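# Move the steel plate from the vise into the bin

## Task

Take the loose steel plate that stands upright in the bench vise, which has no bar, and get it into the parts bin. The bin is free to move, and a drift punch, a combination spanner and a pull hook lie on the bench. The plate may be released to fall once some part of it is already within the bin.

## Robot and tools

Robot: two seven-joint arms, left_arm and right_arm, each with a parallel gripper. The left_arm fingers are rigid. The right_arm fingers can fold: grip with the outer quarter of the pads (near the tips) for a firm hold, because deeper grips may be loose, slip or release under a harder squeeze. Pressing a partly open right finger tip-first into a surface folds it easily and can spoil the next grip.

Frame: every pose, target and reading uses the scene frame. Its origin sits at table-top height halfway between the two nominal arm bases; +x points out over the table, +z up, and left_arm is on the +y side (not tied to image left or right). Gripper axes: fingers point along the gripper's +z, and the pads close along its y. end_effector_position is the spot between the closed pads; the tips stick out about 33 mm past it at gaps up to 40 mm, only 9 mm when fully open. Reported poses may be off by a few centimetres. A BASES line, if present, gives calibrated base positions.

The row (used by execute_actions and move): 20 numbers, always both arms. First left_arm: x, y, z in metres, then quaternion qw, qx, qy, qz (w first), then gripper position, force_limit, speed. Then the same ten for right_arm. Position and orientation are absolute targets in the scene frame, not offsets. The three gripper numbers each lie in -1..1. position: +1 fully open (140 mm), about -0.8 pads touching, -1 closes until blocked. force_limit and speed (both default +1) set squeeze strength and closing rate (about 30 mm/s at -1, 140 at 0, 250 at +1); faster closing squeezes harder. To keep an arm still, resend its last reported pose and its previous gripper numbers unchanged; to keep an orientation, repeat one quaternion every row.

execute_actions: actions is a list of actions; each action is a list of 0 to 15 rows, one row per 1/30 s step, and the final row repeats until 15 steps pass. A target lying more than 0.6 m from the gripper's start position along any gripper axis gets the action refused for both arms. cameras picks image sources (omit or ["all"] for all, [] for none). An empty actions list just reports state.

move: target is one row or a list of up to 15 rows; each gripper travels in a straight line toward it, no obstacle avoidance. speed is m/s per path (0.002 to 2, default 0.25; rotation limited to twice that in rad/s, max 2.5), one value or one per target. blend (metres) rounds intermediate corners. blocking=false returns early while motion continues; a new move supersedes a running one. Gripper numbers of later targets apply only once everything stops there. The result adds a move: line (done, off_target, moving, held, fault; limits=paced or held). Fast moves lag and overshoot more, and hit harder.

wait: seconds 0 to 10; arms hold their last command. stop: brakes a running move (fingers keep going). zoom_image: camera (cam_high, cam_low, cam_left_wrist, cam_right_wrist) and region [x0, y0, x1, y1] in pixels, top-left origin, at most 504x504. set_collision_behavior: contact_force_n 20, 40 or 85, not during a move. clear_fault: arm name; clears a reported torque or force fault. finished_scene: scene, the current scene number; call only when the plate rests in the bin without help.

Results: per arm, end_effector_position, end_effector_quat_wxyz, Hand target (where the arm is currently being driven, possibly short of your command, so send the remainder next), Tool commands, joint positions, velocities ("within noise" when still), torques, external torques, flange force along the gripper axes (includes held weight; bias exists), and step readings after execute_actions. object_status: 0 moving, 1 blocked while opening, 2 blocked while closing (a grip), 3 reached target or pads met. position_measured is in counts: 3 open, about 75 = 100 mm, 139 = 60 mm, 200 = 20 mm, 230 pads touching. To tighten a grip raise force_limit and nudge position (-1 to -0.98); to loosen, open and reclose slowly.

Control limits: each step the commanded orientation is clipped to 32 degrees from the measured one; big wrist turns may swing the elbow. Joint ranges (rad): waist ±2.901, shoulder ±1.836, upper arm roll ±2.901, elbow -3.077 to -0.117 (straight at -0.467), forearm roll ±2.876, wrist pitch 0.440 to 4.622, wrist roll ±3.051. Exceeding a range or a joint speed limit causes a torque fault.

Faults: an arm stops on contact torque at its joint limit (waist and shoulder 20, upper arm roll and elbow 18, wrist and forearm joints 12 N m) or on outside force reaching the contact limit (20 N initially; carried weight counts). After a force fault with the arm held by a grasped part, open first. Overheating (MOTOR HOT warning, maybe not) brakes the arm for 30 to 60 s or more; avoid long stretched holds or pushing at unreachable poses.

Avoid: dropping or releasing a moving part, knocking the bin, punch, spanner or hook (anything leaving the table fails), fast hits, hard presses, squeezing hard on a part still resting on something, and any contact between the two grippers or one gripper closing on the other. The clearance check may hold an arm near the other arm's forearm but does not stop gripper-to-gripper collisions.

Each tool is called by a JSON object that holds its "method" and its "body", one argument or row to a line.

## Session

{"method": "execute_actions", "body": {
  "actions": []
}}

{"method": "zoom_image", "body": {
  "camera": "cam_high",
  "region": [180, 0, 360, 230]
}}

{"method": "zoom_image", "body": {
  "camera": "cam_low",
  "region": [0, 130, 320, 310]
}}

Scene clock: 0.00 s.
left_arm: end_effector_position=(+0.3569, +0.0849, +0.3398) position_measured=3 object_status=3 end_effector_quat_wxyz=(-0.167, -0.410, +0.635, -0.633) | right_arm: end_effector_position=(+0.0589, -0.1264, +0.1129) position_measured=3 object_status=3 end_effector_quat_wxyz=(-0.411, -0.402, +0.558, -0.598)
Joint positions: left_arm=[-1.33 -0.669 0.893 -2.705 -1.861 2.618 1.76] | right_arm=[1.439 0.751 -0.006 -2.003 -0.166 1.135 1.848]
Joint velocities: within noise
Joint torques (N m): no reading
External joint torques (N m): no reading
Flange force (N): no reading
Hand target: left_arm +0.3569, +0.0849, +0.3398; -0.167, -0.410, +0.635, -0.633 | right_arm +0.0589, -0.1264, +0.1129; -0.411, -0.402, +0.558, -0.598
Tool commands: left_gripper/position=+1.0 left_gripper/force_limit=+1.0 left_gripper/speed=+1.0 right_gripper/position=+1.0 right_gripper/force_limit=+1.0 right_gripper/speed=+1.0

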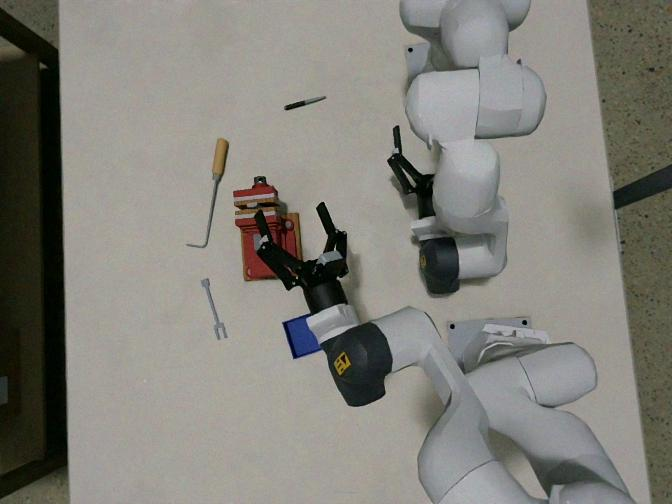

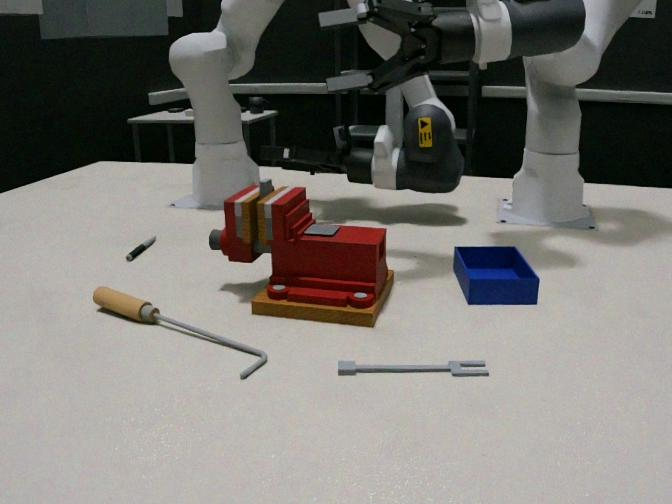

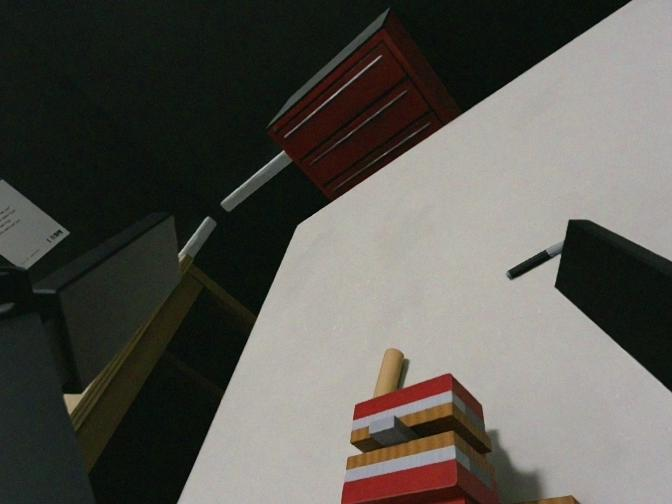

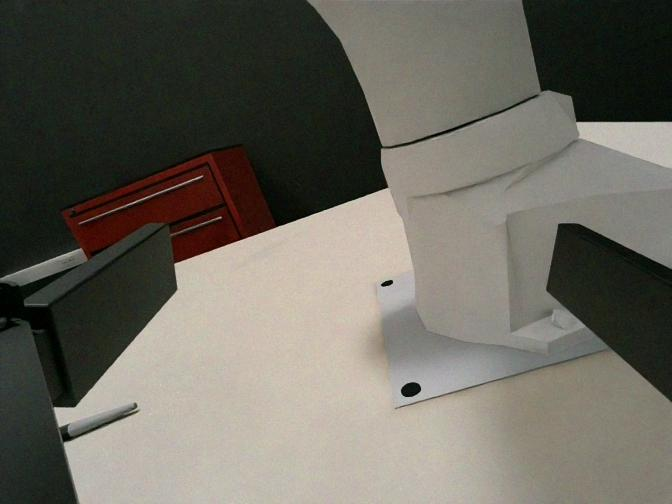

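Scaled by 2.191 from the camera's 672x504 image, which has a finer 960x720 frame.

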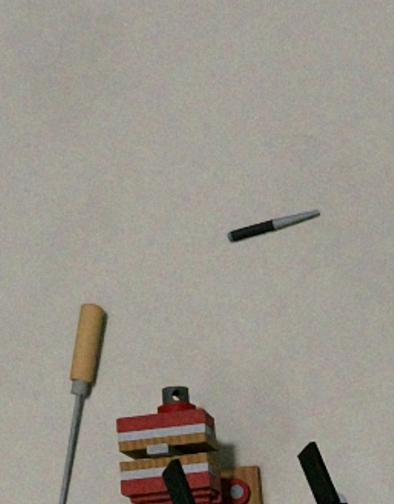

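Scaled by 1.575 from the camera's 672x504 image, which has a finer 960x720 frame.

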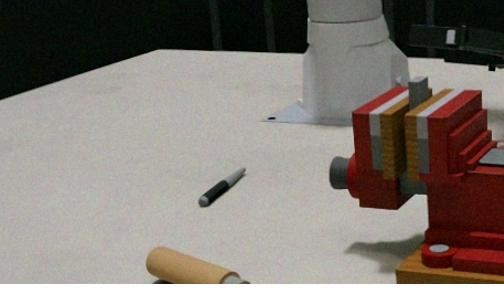

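{"method": "move", "body": {
  "target": [
    [0.36,0.13,0.40,0,0,1,0,0.3,-1,0,0.0589,-0.1264,0.1129,-0.411,-0.402,0.558,-0.598,1,1,1]
  ],
  "speed": 0.3
}}

Scene clock: 4.63 s.
left_arm: end_effector_position=(+0.3596, +0.1289, +0.4010) position_measured=91 object_status=3 end_effector_quat_wxyz=(+0.000, -0.002, +1.000, -0.003) | right_arm: end_effector_position=(+0.0589, -0.1264, +0.1129) position_measured=3 object_status=3 end_effector_quat_wxyz=(-0.411, -0.402, +0.558, -0.598)
Joint positions: left_arm=[-0.902 -0.092 0.24 -1.708 0.017 1.623 0.891] | right_arm=[1.439 0.751 -0.006 -2.003 -0.166 1.135 1.848]
Joint velocities: left_arm=[0 -0.001 0 0 0.002 -0.003 0.004] | right_arm=[within noise]
Joint torques (N m): left_arm=[-0.57 -28.09 -2.14 25.73 1.41 2.21 0.2] | right_arm=[0.5 -41.59 -0.9 10.04 0.15 -2.75 0.04]
External joint torques (N m): left_arm=[-0.69 -0.09 -1.48 1.29 0.65 -0.32 0.2] | right_arm=[0.49 -1.06 -1.05 -0.95 0.06 -0.09 0.05]
Flange force (N): left_arm=[-1.8 -3.5 -4.8] | right_arm=[3.6 -0.7 5.5]
Hand target: left_arm +0.3600, +0.1300, +0.4000; +0.000, +0.000, +1.000, +0.000 | right_arm +0.0589, -0.1264, +0.1129; -0.411, -0.402, +0.558, -0.598
Off the commanded pose: left_arm 0.002 m, 0 deg | right_arm 0.000 m, 0 deg.
move: done

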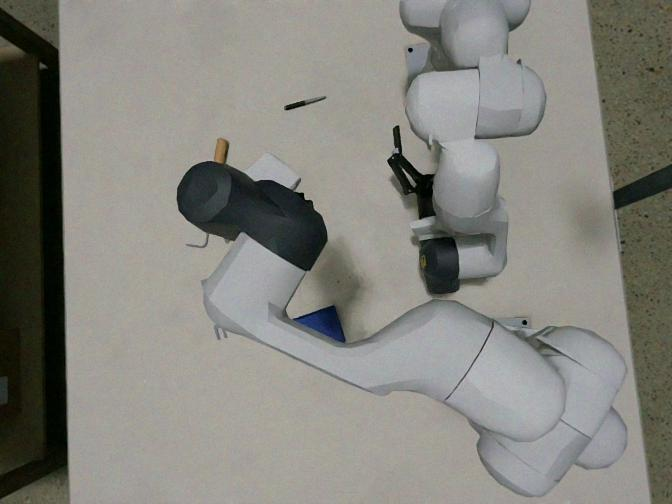

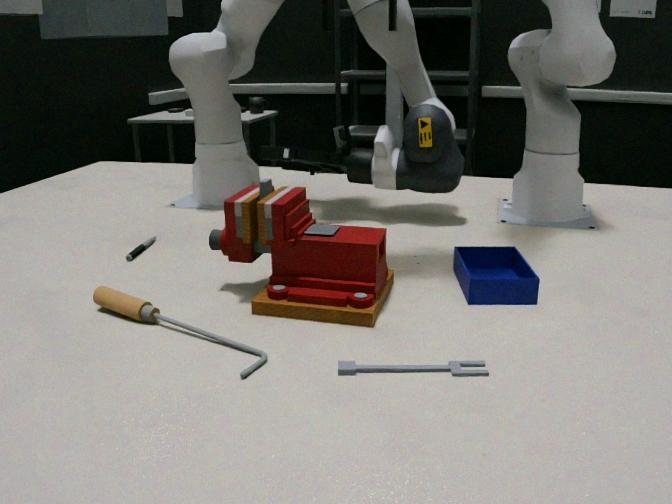

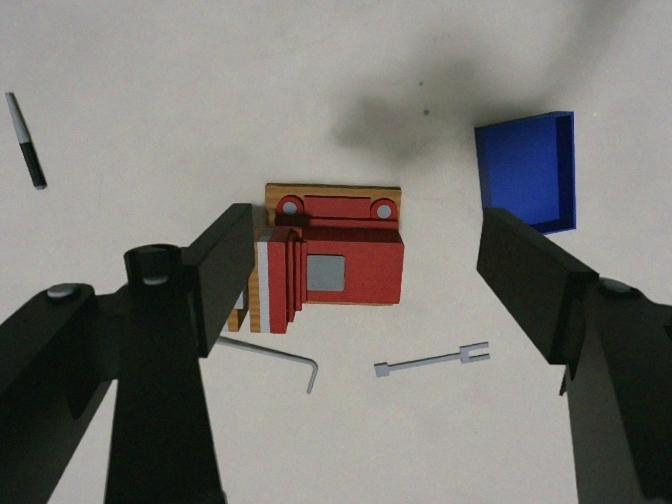

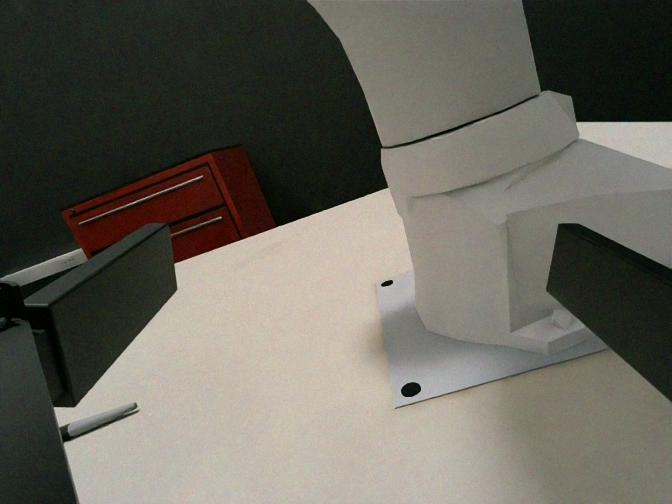

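{"method": "move", "body": {
  "target": [
    [0.45,0.02,0.30,0,0,1,0,-0.2,-1,0,0.0589,-0.1264,0.1129,-0.411,-0.402,0.558,-0.598,1,1,1]
  ],
  "speed": 0.25,
  "cameras": ["cam_low","cam_left_wrist"]
}}

{"method": "zoom_image", "body": {
  "camera": "cam_left_wrist",
  "region": [220, 100, 500, 360]
}}

{"method": "zoom_image", "body": {
  "camera": "cam_low",
  "region": [200, 140, 330, 250]
}}

Scene clock: 6.20 s.
left_arm: end_effector_position=(+0.4507, +0.0210, +0.3009) position_measured=154 object_status=3 end_effector_quat_wxyz=(+0.002, -0.002, +1.000, +0.001) | right_arm: end_effector_position=(+0.0589, -0.1264, +0.1129) position_measured=3 object_status=3 end_effector_quat_wxyz=(-0.411, -0.402, +0.558, -0.598)
Joint positions: left_arm=[-0.877 0.369 0.23 -1.37 -0.079 1.731 0.907] | right_arm=[1.439 0.751 -0.006 -2.003 -0.166 1.135 1.848]
Joint velocities: within noise
Joint torques (N m): left_arm=[-0.13 -44.9 1.17 26.19 0.47 2.47 0.18] | right_arm=[0.5 -41.62 -0.87 10.09 0.13 -2.75 0.06]
External joint torques (N m): left_arm=[-0.14 -0.99 -1.64 1.44 -0.3 -0.04 0.18] | right_arm=[0.43 -1.27 -1.09 -0.84 0.02 -0.09 0.06]
Flange force (N): left_arm=[-3.3 -3.7 -3.9] | right_arm=[3.9 -1.0 5.4]
Hand target: left_arm +0.4500, +0.0200, +0.3000; +0.000, +0.000, +1.000, +0.000 | right_arm +0.0589, -0.1264, +0.1129; -0.411, -0.402, +0.558, -0.598
Off the commanded pose: left_arm 0.002 m, 0 deg | right_arm 0.000 m, 0 deg.
move: done
Images, in order (width x height): cam_low 672x504, cam_left_wrist 672x504.

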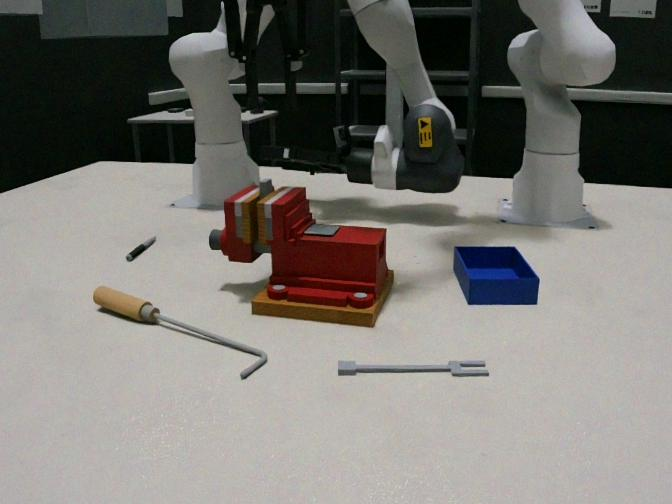

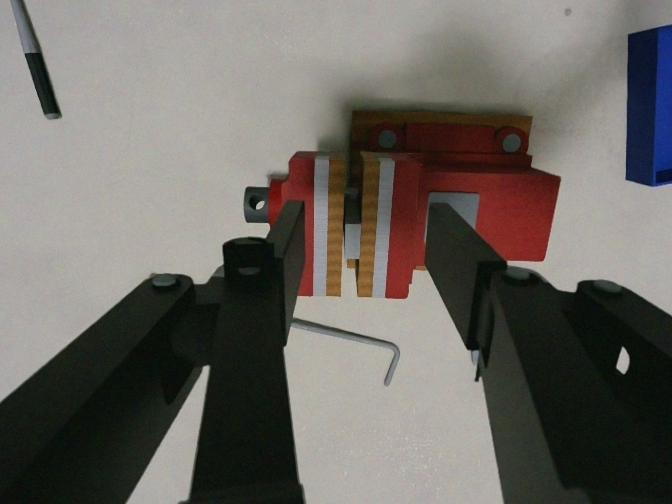

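Scaled by 1.800 from the camera's 672x504 image, which has a finer 960x720 frame.

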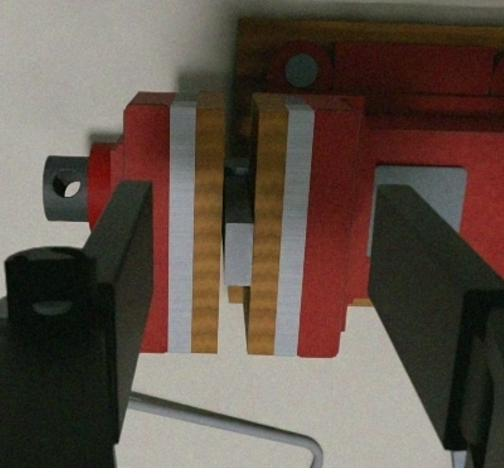

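Scaled by 3.877 from the camera's 672x504 image, which has a finer 960x720 frame.

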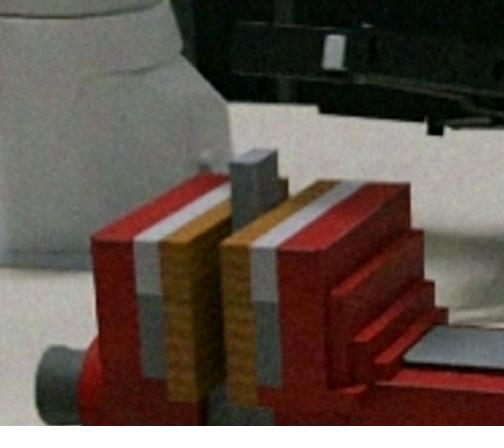

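{"method": "move", "body": {
  "target": [
    [0.462,0.019,0.21,0,0.0175,0.9998,0,-0.35,-1,0,0.0589,-0.1264,0.1129,-0.411,-0.402,0.558,-0.598,1,1,1]
  ],
  "speed": 0.15,
  "cameras": ["cam_low","cam_left_wrist"]
}}

{"method": "zoom_image", "body": {
  "camera": "cam_left_wrist",
  "region": [240, 140, 480, 360]
}}

{"method": "zoom_image", "body": {
  "camera": "cam_low",
  "region": [200, 120, 330, 230]
}}

Scene clock: 7.97 s.
left_arm: end_effector_position=(+0.4619, +0.0198, +0.2101) position_measured=173 object_status=3 end_effector_quat_wxyz=(+0.000, +0.016, +1.000, +0.002) | right_arm: end_effector_position=(+0.0589, -0.1264, +0.1129) position_measured=3 object_status=3 end_effector_quat_wxyz=(-0.411, -0.402, +0.558, -0.598)
Joint positions: left_arm=[-0.858 0.425 0.211 -1.517 -0.089 1.93 0.958] | right_arm=[1.439 0.751 -0.006 -2.003 -0.166 1.135 1.848]
Joint velocities: left_arm=[0.001 -0.001 -0.002 0.001 0 0.005 0.005] | right_arm=[within noise]
Joint torques (N m): left_arm=[0.04 -46.98 1.53 25.58 0.62 2.74 0.14] | right_arm=[0.5 -41.61 -0.93 10.06 0.16 -2.75 0.05]
External joint torques (N m): left_arm=[0.04 -1.49 -1.57 0.91 -0.11 0.25 0.14] | right_arm=[0.39 -1.27 -1.16 -0.83 0.06 -0.09 0.05]
Flange force (N): left_arm=[0.6 0.0 -1.7] | right_arm=[3.9 -1.1 5.4]
Hand target: left_arm +0.4620, +0.0190, +0.2100; +0.000, +0.017, +1.000, +0.000 | right_arm +0.0589, -0.1264, +0.1129; -0.411, -0.402, +0.558, -0.598
Off the commanded pose: left_arm 0.001 m, 0 deg | right_arm 0.000 m, 0 deg.
move: done
Images, in order (width x height): cam_low 672x504, cam_left_wrist 672x504.

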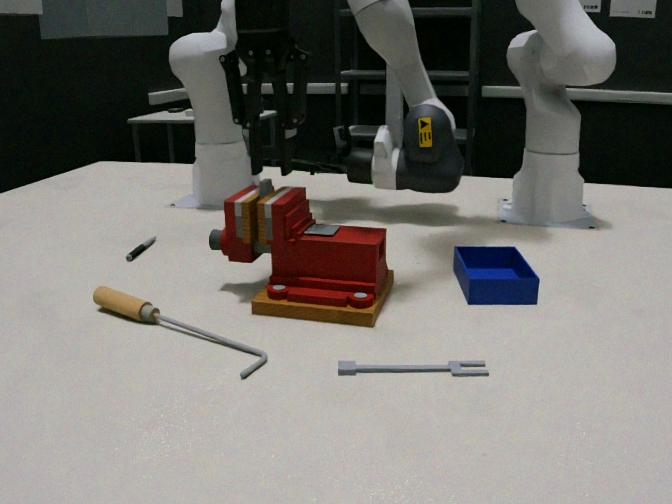

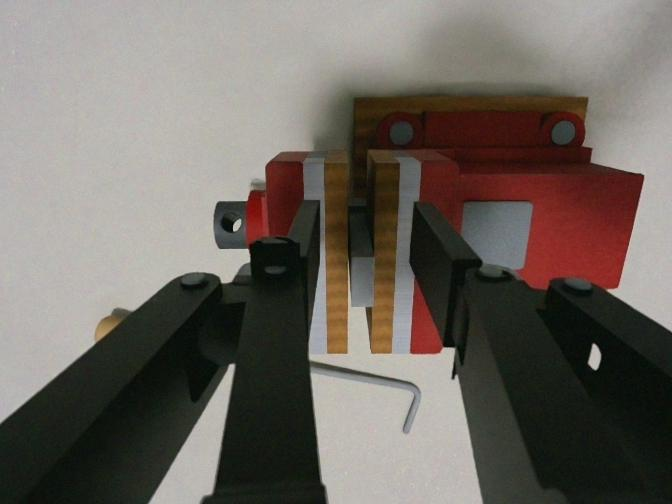

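Scaled by 2.100 from the camera's 672x504 image, which has a finer 960x720 frame.

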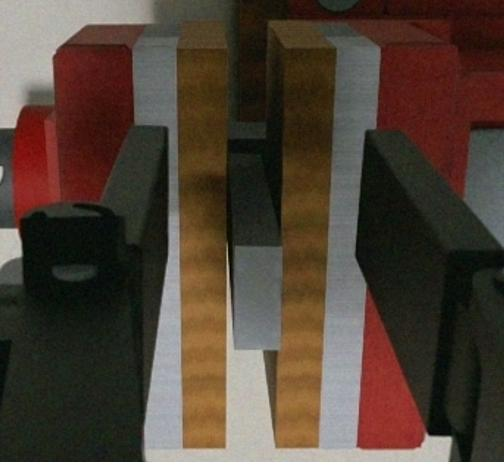

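Scaled by 3.877 from the camera's 672x504 image, which has a finer 960x720 frame.

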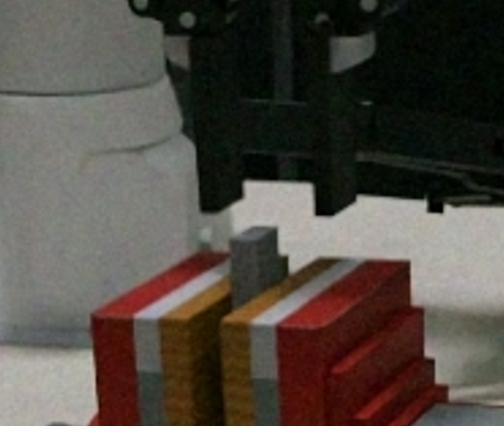

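{"method": "move", "body": {
  "target": [
    [0.485,0.019,0.20,0,0.0175,0.9998,0,-0.35,-1,0,0.0589,-0.1264,0.1129,-0.411,-0.402,0.558,-0.598,1,1,1]
  ],
  "speed": 0.12,
  "cameras": ["cam_low","cam_left_wrist"]
}}

{"method": "zoom_image", "body": {
  "camera": "cam_left_wrist",
  "region": [240, 140, 480, 360]
}}

{"method": "zoom_image", "body": {
  "camera": "cam_low",
  "region": [200, 120, 330, 230]
}}

Scene clock: 9.43 s.
left_arm: end_effector_position=(+0.4858, +0.0191, +0.2015) position_measured=173 object_status=3 end_effector_quat_wxyz=(+0.002, +0.016, +1.000, +0.000) | right_arm: end_effector_position=(+0.0589, -0.1264, +0.1129) position_measured=3 object_status=3 end_effector_quat_wxyz=(-0.411, -0.402, +0.558, -0.598)
Joint positions: left_arm=[-0.823 0.491 0.203 -1.439 -0.098 1.923 0.982] | right_arm=[1.439 0.751 -0.006 -2.003 -0.166 1.135 1.848]
Joint velocities: left_arm=[0.002 0 0 0 0.001 -0.002 0.005] | right_arm=[within noise]
Joint torques (N m): left_arm=[-0.13 -48.4 1.73 25.99 0.66 2.22 0.23] | right_arm=[0.48 -41.61 -0.92 10.06 0.13 -2.75 0.02]
External joint torques (N m): left_arm=[-0.15 -0.81 -1.66 1.25 -0.07 -0.28 0.23] | right_arm=[0.32 -1.12 -1.2 -0.91 0.03 -0.09 0.02]
Flange force (N): left_arm=[-3.9 -3.4 -3.1] | right_arm=[3.6 -1.1 5.4]
Hand target: left_arm +0.4850, +0.0190, +0.2000; +0.000, +0.017, +1.000, +0.000 | right_arm +0.0589, -0.1264, +0.1129; -0.411, -0.402, +0.558, -0.598
Off the commanded pose: left_arm 0.002 m, 0 deg | right_arm 0.000 m, 0 deg.
move: done
Images, in order (width x height): cam_low 672x504, cam_left_wrist 672x504.

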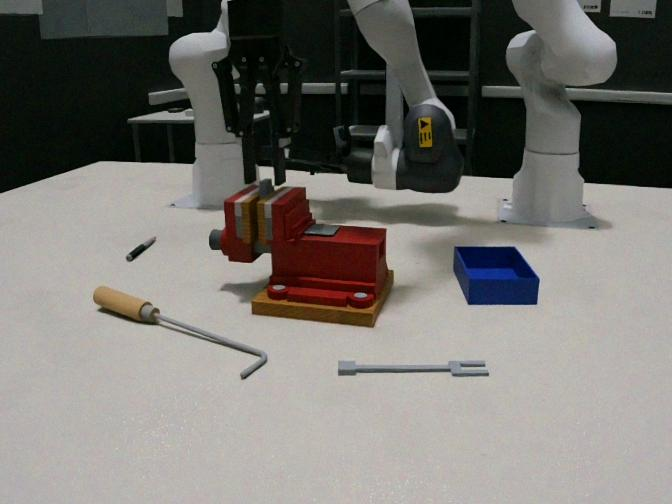

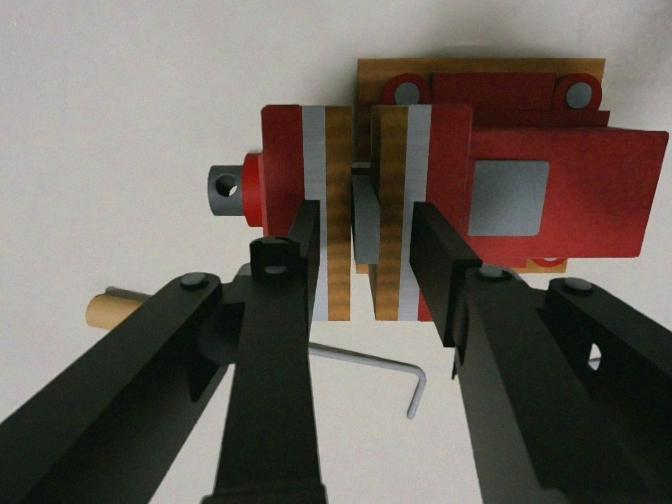

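Scaled by 2.100 from the camera's 672x504 image, which has a finer 960x720 frame.

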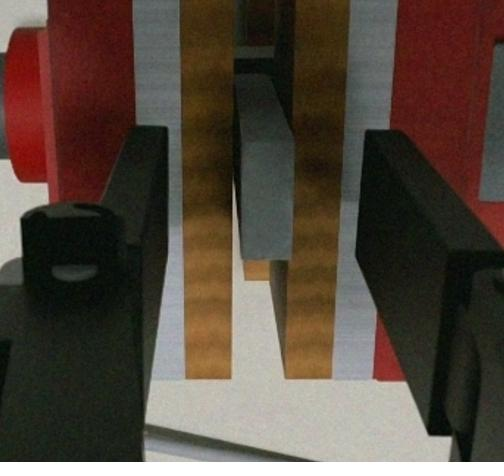

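Scaled by 3.877 from the camera's 672x504 image, which has a finer 960x720 frame.

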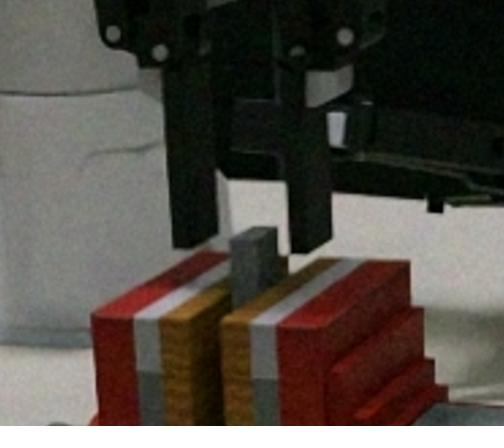

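{"method": "move", "body": {
  "target": [
    [0.486,0.019,0.188,0,0.0175,0.9998,0,-0.35,-1,0,0.0589,-0.1264,0.1129,-0.411,-0.402,0.558,-0.598,1,1,1],
    [0.486,0.019,0.188,0,0.0175,0.9998,0,-0.58,-1,-1,0.0589,-0.1264,0.1129,-0.411,-0.402,0.558,-0.598,1,1,1]
  ],
  "speed": 0.06,
  "cameras": ["cam_low","cam_left_wrist"]
}}

{"method": "zoom_image", "body": {
  "camera": "cam_left_wrist",
  "region": [240, 140, 480, 360]
}}

{"method": "zoom_image", "body": {
  "camera": "cam_low",
  "region": [200, 120, 330, 230]
}}

Scene clock: 11.57 s.
left_arm: end_effector_position=(+0.4864, +0.0190, +0.1901) position_measured=202 object_status=0 end_effector_quat_wxyz=(+0.001, +0.017, +1.000, +0.000) | right_arm: end_effector_position=(+0.0589, -0.1264, +0.1129) position_measured=3 object_status=3 end_effector_quat_wxyz=(-0.411, -0.402, +0.558, -0.598)
Joint positions: left_arm=[-0.817 0.501 0.196 -1.452 -0.098 1.944 0.985] | right_arm=[1.439 0.751 -0.006 -2.003 -0.166 1.135 1.848]
Joint velocities: within noise
Joint torques (N m): left_arm=[-0.5 -49.05 1.56 25.26 0.85 2.73 0.16] | right_arm=[0.47 -41.58 -0.9 10.05 0.14 -2.76 0.03]
External joint torques (N m): left_arm=[-0.6 -1.34 -1.85 0.63 0.12 0.23 0.16] | right_arm=[0.44 -1.2 -1.09 -0.87 0.04 -0.1 0.03]
Flange force (N): left_arm=[2.2 0.2 -1.2] | right_arm=[3.8 -1.0 5.4]
Hand target: left_arm +0.4860, +0.0190, +0.1880; +0.000, +0.017, +1.000, +0.000 | right_arm +0.0589, -0.1264, +0.1129; -0.411, -0.402, +0.558, -0.598
Off the commanded pose: left_arm 0.002 m, 0 deg | right_arm 0.000 m, 0 deg.
move: done
Images, in order (width x height): cam_low 672x504, cam_left_wrist 672x504.

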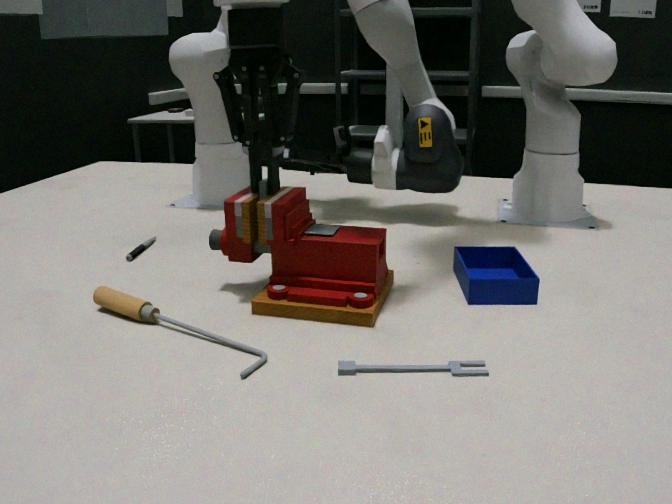

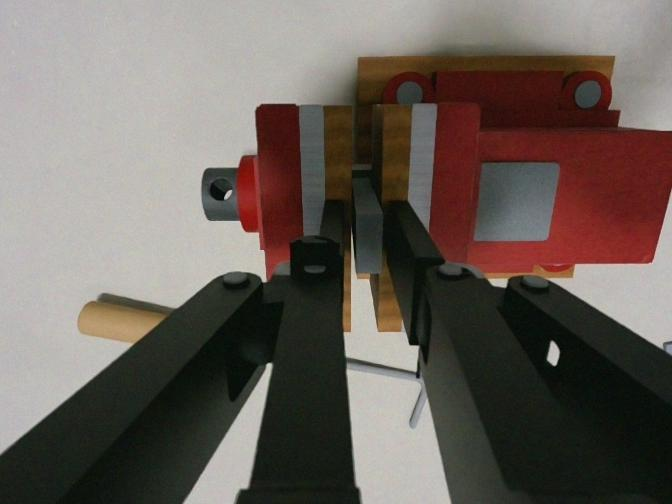

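Scaled by 2.100 from the camera's 672x504 image, which has a finer 960x720 frame.

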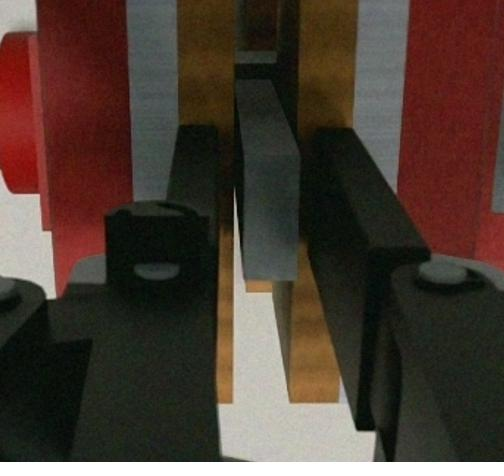

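Scaled by 3.877 from the camera's 672x504 image, which has a finer 960x720 frame.

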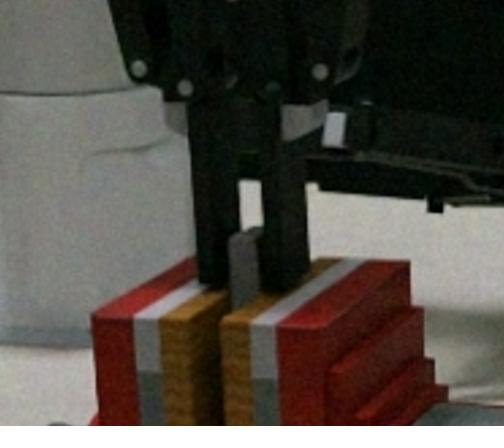

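{"method": "move", "body": {
  "target": [
    [0.486,0.021,0.189,0,0.0175,0.9998,0,-0.58,-1,-1,0.0589,-0.1264,0.1129,-0.411,-0.402,0.558,-0.598,1,1,1],
    [0.486,0.021,0.189,0,0.0175,0.9998,0,-1,-1,-1,0.0589,-0.1264,0.1129,-0.411,-0.402,0.558,-0.598,1,1,1]
  ],
  "speed": 0.05,
  "cameras": ["cam_left_wrist"]
}}

{"method": "wait", "body": {
  "seconds": 0.7,
  "cameras": ["cam_low"]
}}

Scene clock: 13.07 s.
left_arm: end_effector_position=(+0.4855, +0.0202, +0.1884) position_measured=215 object_status=2 end_effector_quat_wxyz=(+0.000, +0.017, +1.000, +0.001) | right_arm: end_effector_position=(+0.0589, -0.1264, +0.1129) position_measured=3 object_status=3 end_effector_quat_wxyz=(-0.411, -0.402, +0.558, -0.598)
Joint positions: left_arm=[-0.816 0.499 0.195 -1.457 -0.099 1.946 0.986] | right_arm=[1.439 0.751 -0.006 -2.003 -0.166 1.135 1.848]
Joint velocities: within noise
Joint torques (N m): left_arm=[0.11 -49.96 2.24 25.19 1.1 2.58 0.16] | right_arm=[0.45 -41.56 -0.88 10.05 0.14 -2.76 0.03]
External joint torques (N m): left_arm=[0.16 -2.27 -1.03 0.55 0.38 0.09 0.16] | right_arm=[0.35 -1.19 -1.12 -0.86 0.04 -0.1 0.03]
Flange force (N): left_arm=[4.2 3.0 -2.0] | right_arm=[3.7 -1.1 5.4]
Hand target: left_arm +0.4860, +0.0210, +0.1890; +0.000, +0.017, +1.000, +0.000 | right_arm +0.0589, -0.1264, +0.1129; -0.411, -0.402, +0.558, -0.598
Off the commanded pose: left_arm 0.001 m, 0 deg | right_arm 0.000 m, 0 deg.
move: done
Images, in order (width x height): cam_left_wrist 672x504.

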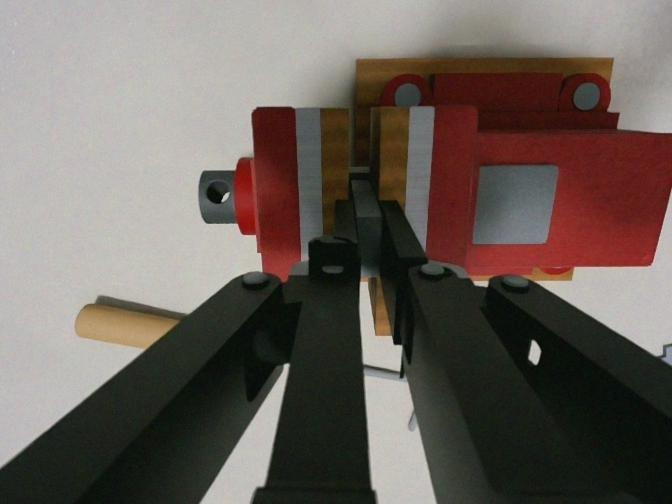

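Scene clock: 13.77 s.
left_arm: end_effector_position=(+0.4855, +0.0202, +0.1884) position_measured=215 object_status=2 end_effector_quat_wxyz=(+0.000, +0.017, +1.000, +0.001) | right_arm: end_effector_position=(+0.0589, -0.1264, +0.1129) position_measured=3 object_status=3 end_effector_quat_wxyz=(-0.411, -0.402, +0.558, -0.598)
Joint positions: left_arm=[-0.816 0.499 0.195 -1.457 -0.099 1.946 0.986] | right_arm=[1.439 0.751 -0.006 -2.003 -0.166 1.135 1.848]
Joint velocities: within noise
Joint torques (N m): left_arm=[0.1 -49.94 2.25 25.17 1.11 2.59 0.18] | right_arm=[0.52 -41.56 -0.93 10.05 0.15 -2.76 0]
External joint torques (N m): left_arm=[-0.21 -2.35 -1.28 0.61 0.38 0.1 0.18] | right_arm=[0.59 -1.28 -1.02 -0.81 0.06 -0.09 0]
Flange force (N): left_arm=[4.6 2.7 -2.1] | right_arm=[4.0 -0.8 5.3]
Hand target: left_arm +0.4860, +0.0210, +0.1890; +0.000, +0.017, +1.000, +0.000 | right_arm +0.0589, -0.1264, +0.1129; -0.411, -0.402, +0.558, -0.598
Tool commands: left_gripper/position=-1.0 left_gripper/force_limit=-1.0 left_gripper/speed=-1.0 right_gripper/position=+1.0 right_gripper/force_limit=+1.0 right_gripper/speed=+1.0
Off the commanded pose: left_arm 0.001 m, 0 deg | right_arm 0.000 m, 0 deg.
wait: 0.70 s; at rest by 0.17 s
Images, in order (width x height): cam_low 672x504.

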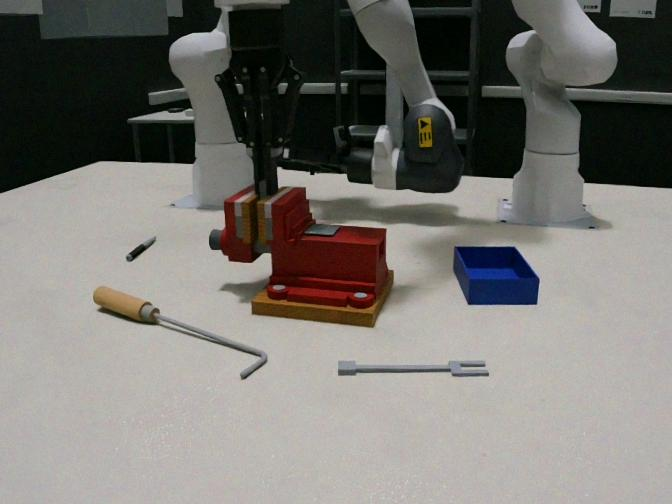

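{"method": "move", "body": {
  "target": [
    [0.486,0.0205,0.215,0,0.0175,0.9998,0,-1,-1,-1,0.0589,-0.1264,0.1129,-0.411,-0.402,0.558,-0.598,1,1,1],
    [0.486,0.0205,0.31,0,0.0175,0.9998,0,-1,-1,-1,0.0589,-0.1264,0.1129,-0.411,-0.402,0.558,-0.598,1,1,1],
    [0.43,0.15,0.32,0,0.0175,0.9998,0,-1,-1,-1,0.0589,-0.1264,0.1129,-0.411,-0.402,0.558,-0.598,1,1,1]
  ],
  "speed": [0.03,0.12,0.15],
  "blend": [0,0.02,0]
}}

Scene clock: 17.73 s.
left_arm: end_effector_position=(+0.4291, +0.1501, +0.3181) position_measured=215 object_status=2 end_effector_quat_wxyz=(-0.003, +0.014, +1.000, +0.000) | right_arm: end_effector_position=(+0.0589, -0.1264, +0.1129) position_measured=3 object_status=3 end_effector_quat_wxyz=(-0.411, -0.402, +0.558, -0.598)
Joint positions: left_arm=[-0.793 0.047 0.253 -1.756 -0.015 1.796 1.052] | right_arm=[1.439 0.751 -0.006 -2.003 -0.166 1.135 1.848]
Joint velocities: left_arm=[0 0.001 0 -0.002 -0.001 0.003 0.008] | right_arm=[within noise]
Joint torques (N m): left_arm=[-0.77 -35.85 -1.29 26.14 1.38 2.85 0.15] | right_arm=[0.47 -41.61 -0.94 10.07 0.15 -2.75 0.01]
External joint torques (N m): left_arm=[-0.85 -2.65 -1.8 1.22 0.62 0.37 0.15] | right_arm=[0.55 -1.25 -1.01 -0.81 0.06 -0.08 0.01]
Flange force (N): left_arm=[5.5 0.8 -2.2] | right_arm=[3.9 -0.8 5.3]
Hand target: left_arm +0.4300, +0.1500, +0.3200; +0.000, +0.017, +1.000, +0.000 | right_arm +0.0589, -0.1264, +0.1129; -0.411, -0.402, +0.558, -0.598
Off the commanded pose: left_arm 0.002 m, 1 deg | right_arm 0.000 m, 0 deg.
move: done

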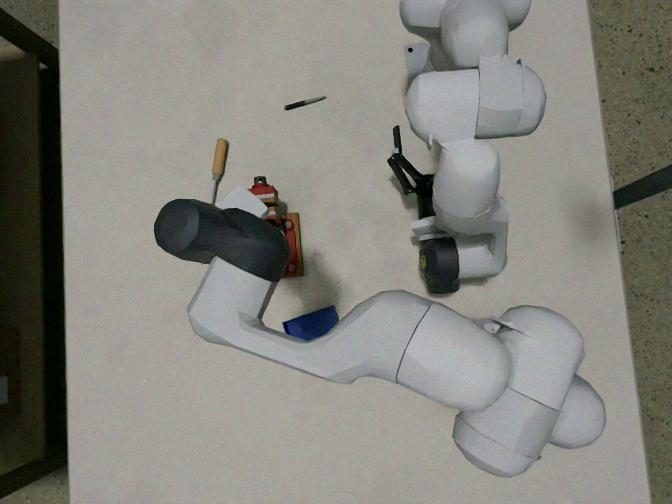

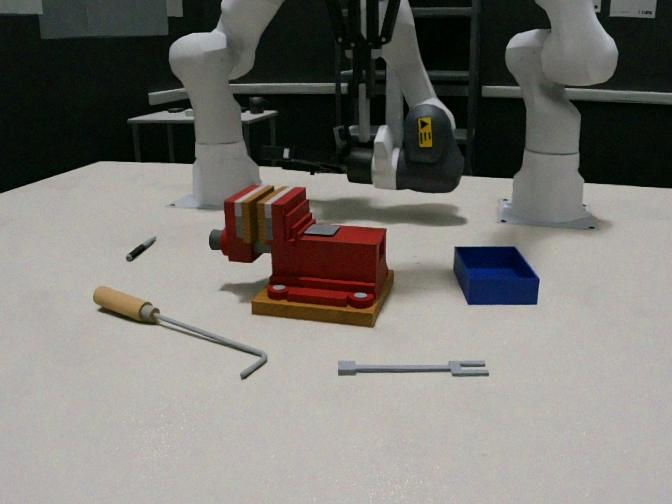

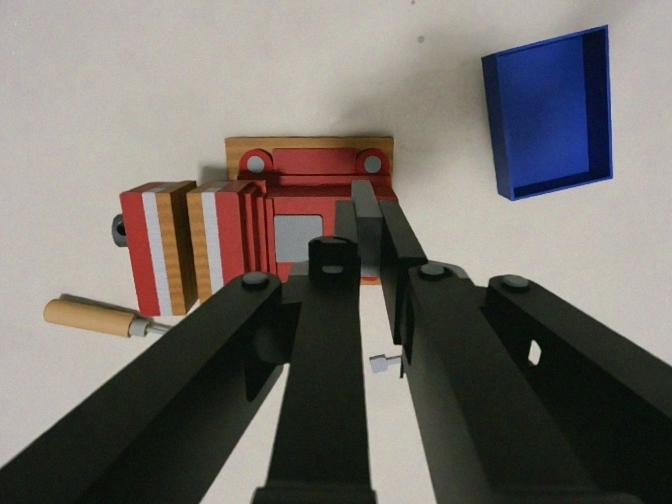

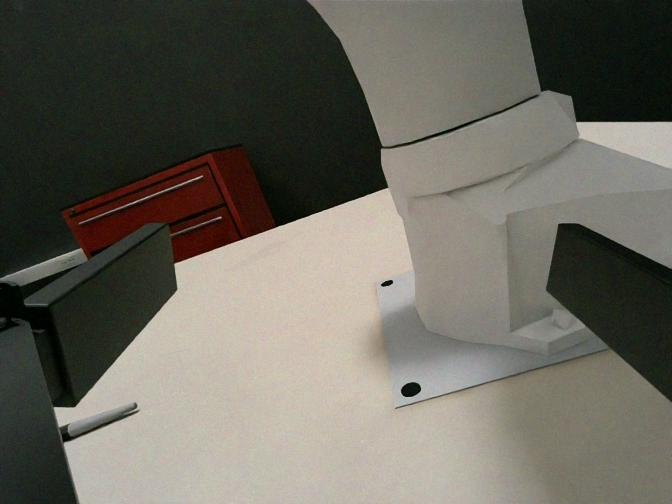

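{"method": "move", "body": {
  "target": [
    [0.37,0.31,0.29,-0.167,-0.7531,0.6207,0.1377,-1,-1,-1,0.0589,-0.1264,0.1129,-0.411,-0.402,0.558,-0.598,1,1,1]
  ],
  "speed": 0.3
}}

Scene clock: 23.73 s.
left_arm: end_effector_position=(+0.3703, +0.3113, +0.2889) position_measured=215 object_status=2 end_effector_quat_wxyz=(+0.166, +0.752, -0.623, -0.140) | right_arm: end_effector_position=(+0.0589, -0.1264, +0.1129) position_measured=3 object_status=3 end_effector_quat_wxyz=(-0.411, -0.402, +0.558, -0.598)
Joint positions: left_arm=[-0.706 0.073 0.528 -1.797 -0.189 1.449 -0.354] | right_arm=[1.439 0.751 -0.006 -2.003 -0.166 1.135 1.848]
Joint velocities: left_arm=[-0.001 0 -0.001 0 -0.001 -0.001 -0.005] | right_arm=[within noise]
Joint torques (N m): left_arm=[-0.74 -31.92 -0.13 24.68 0.14 1.31 -0.13] | right_arm=[0.49 -41.59 -0.91 10.09 0.15 -2.75 0.04]
External joint torques (N m): left_arm=[-0.76 -2.25 -1.34 0.93 -0.18 -0.03 -0.17] | right_arm=[0.55 -1.15 -1.01 -0.82 0.06 -0.08 0.04]
Flange force (N): left_arm=[0.1 6.3 -0.1] | right_arm=[3.7 -0.7 5.1]
Hand target: left_arm +0.3700, +0.3100, +0.2900; +0.167, +0.753, -0.621, -0.138 | right_arm +0.0589, -0.1264, +0.1129; -0.411, -0.402, +0.558, -0.598
Off the commanded pose: left_arm 0.002 m, 0 deg | right_arm 0.000 m, 0 deg.
move: done

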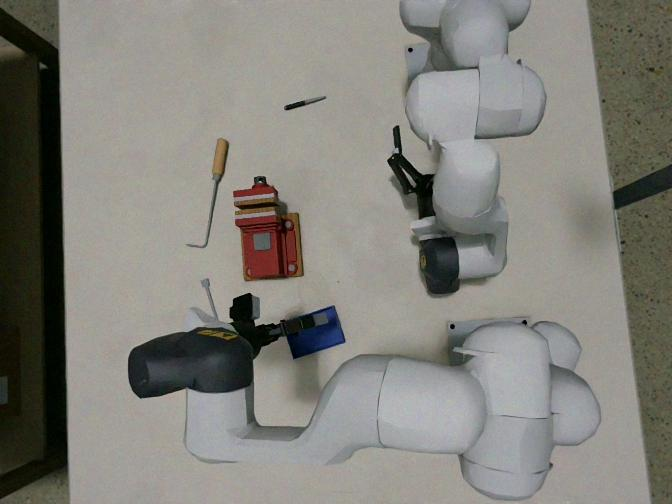

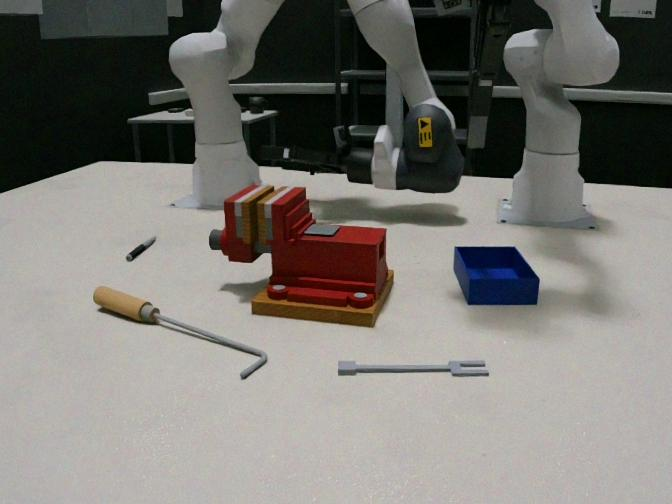

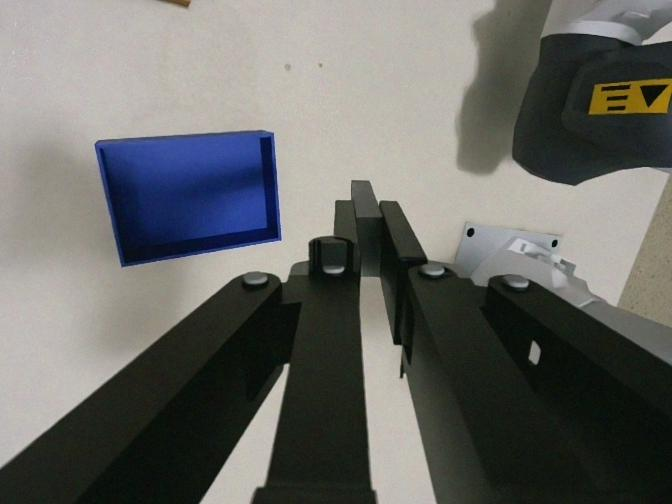

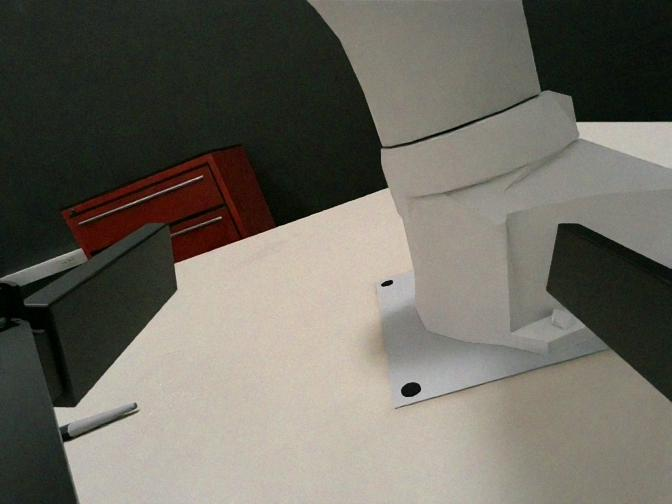

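{"method": "move", "body": {
  "target": [
    [0.404,0.317,0.19,-0.1728,-0.7797,0.5875,0.1302,-1,-1,-1,0.0589,-0.1264,0.1129,-0.411,-0.402,0.558,-0.598,1,1,1]
  ],
  "speed": 0.15
}}

{"method": "zoom_image", "body": {
  "camera": "cam_low",
  "region": [400, 150, 600, 320]
}}

Scene clock: 25.80 s.
left_arm: end_effector_position=(+0.4029, +0.3183, +0.1900) position_measured=215 object_status=2 end_effector_quat_wxyz=(+0.172, +0.781, -0.586, -0.133) | right_arm: end_effector_position=(+0.0589, -0.1264, +0.1129) position_measured=3 object_status=3 end_effector_quat_wxyz=(-0.411, -0.402, +0.558, -0.598)
Joint positions: left_arm=[-0.66 0.231 0.54 -1.87 -0.28 1.65 -0.32] | right_arm=[1.439 0.751 -0.006 -2.003 -0.166 1.135 1.848]
Joint velocities: left_arm=[-0.001 0 0 0 -0.001 0.003 0.006] | right_arm=[within noise]
Joint torques (N m): left_arm=[-0.19 -35.19 2.22 24.26 0.01 1.35 0.23] | right_arm=[0.48 -41.63 -0.91 10.07 0.15 -2.77 -0.02]
External joint torques (N m): left_arm=[-0.23 -1.08 -1.67 1.21 -0.37 0.01 0.18] | right_arm=[0.44 -1.19 -1.1 -0.87 0.05 -0.1 -0.02]
Flange force (N): left_arm=[2.2 -0.2 -2.5] | right_arm=[3.8 -1.0 5.3]
Hand target: left_arm +0.4040, +0.3170, +0.1900; +0.173, +0.780, -0.588, -0.130 | right_arm +0.0589, -0.1264, +0.1129; -0.411, -0.402, +0.558, -0.598
Off the commanded pose: left_arm 0.002 m, 0 deg | right_arm 0.000 m, 0 deg.
move: done

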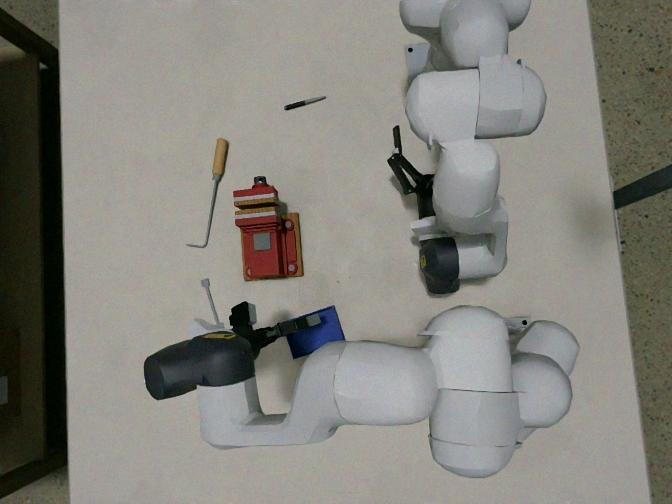

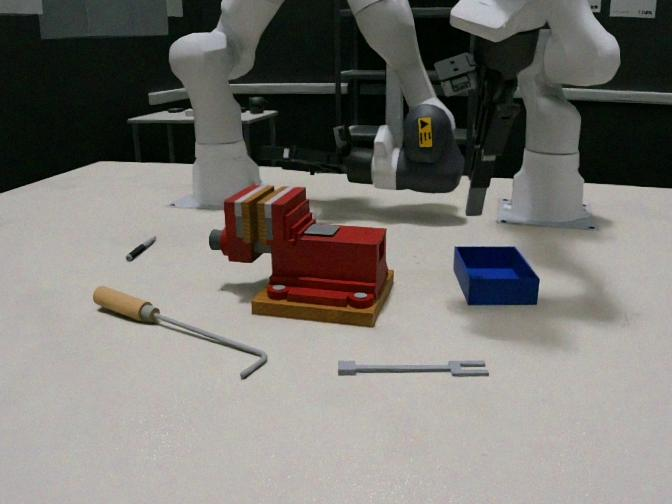

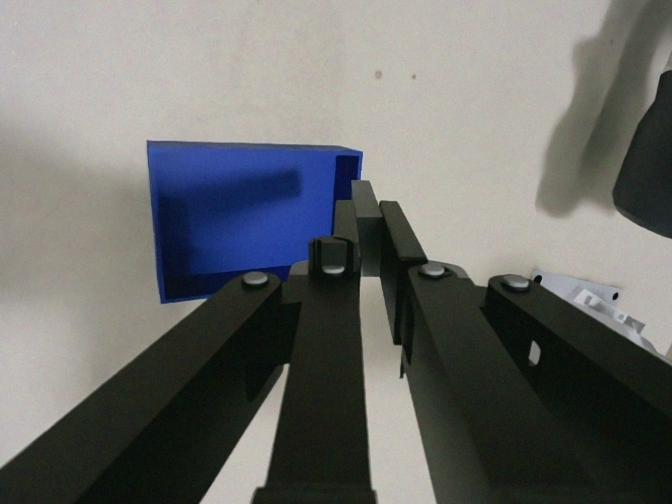

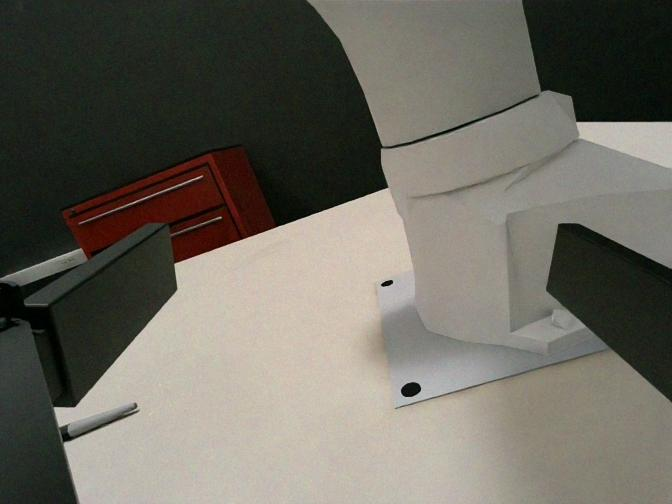

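Scaled by 2.520 from the camera's 672x504 image, which has a finer 960x720 frame.

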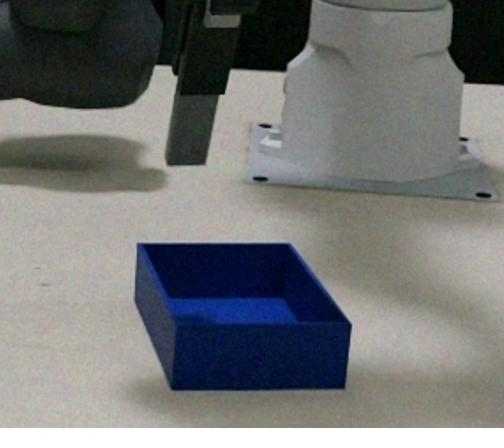

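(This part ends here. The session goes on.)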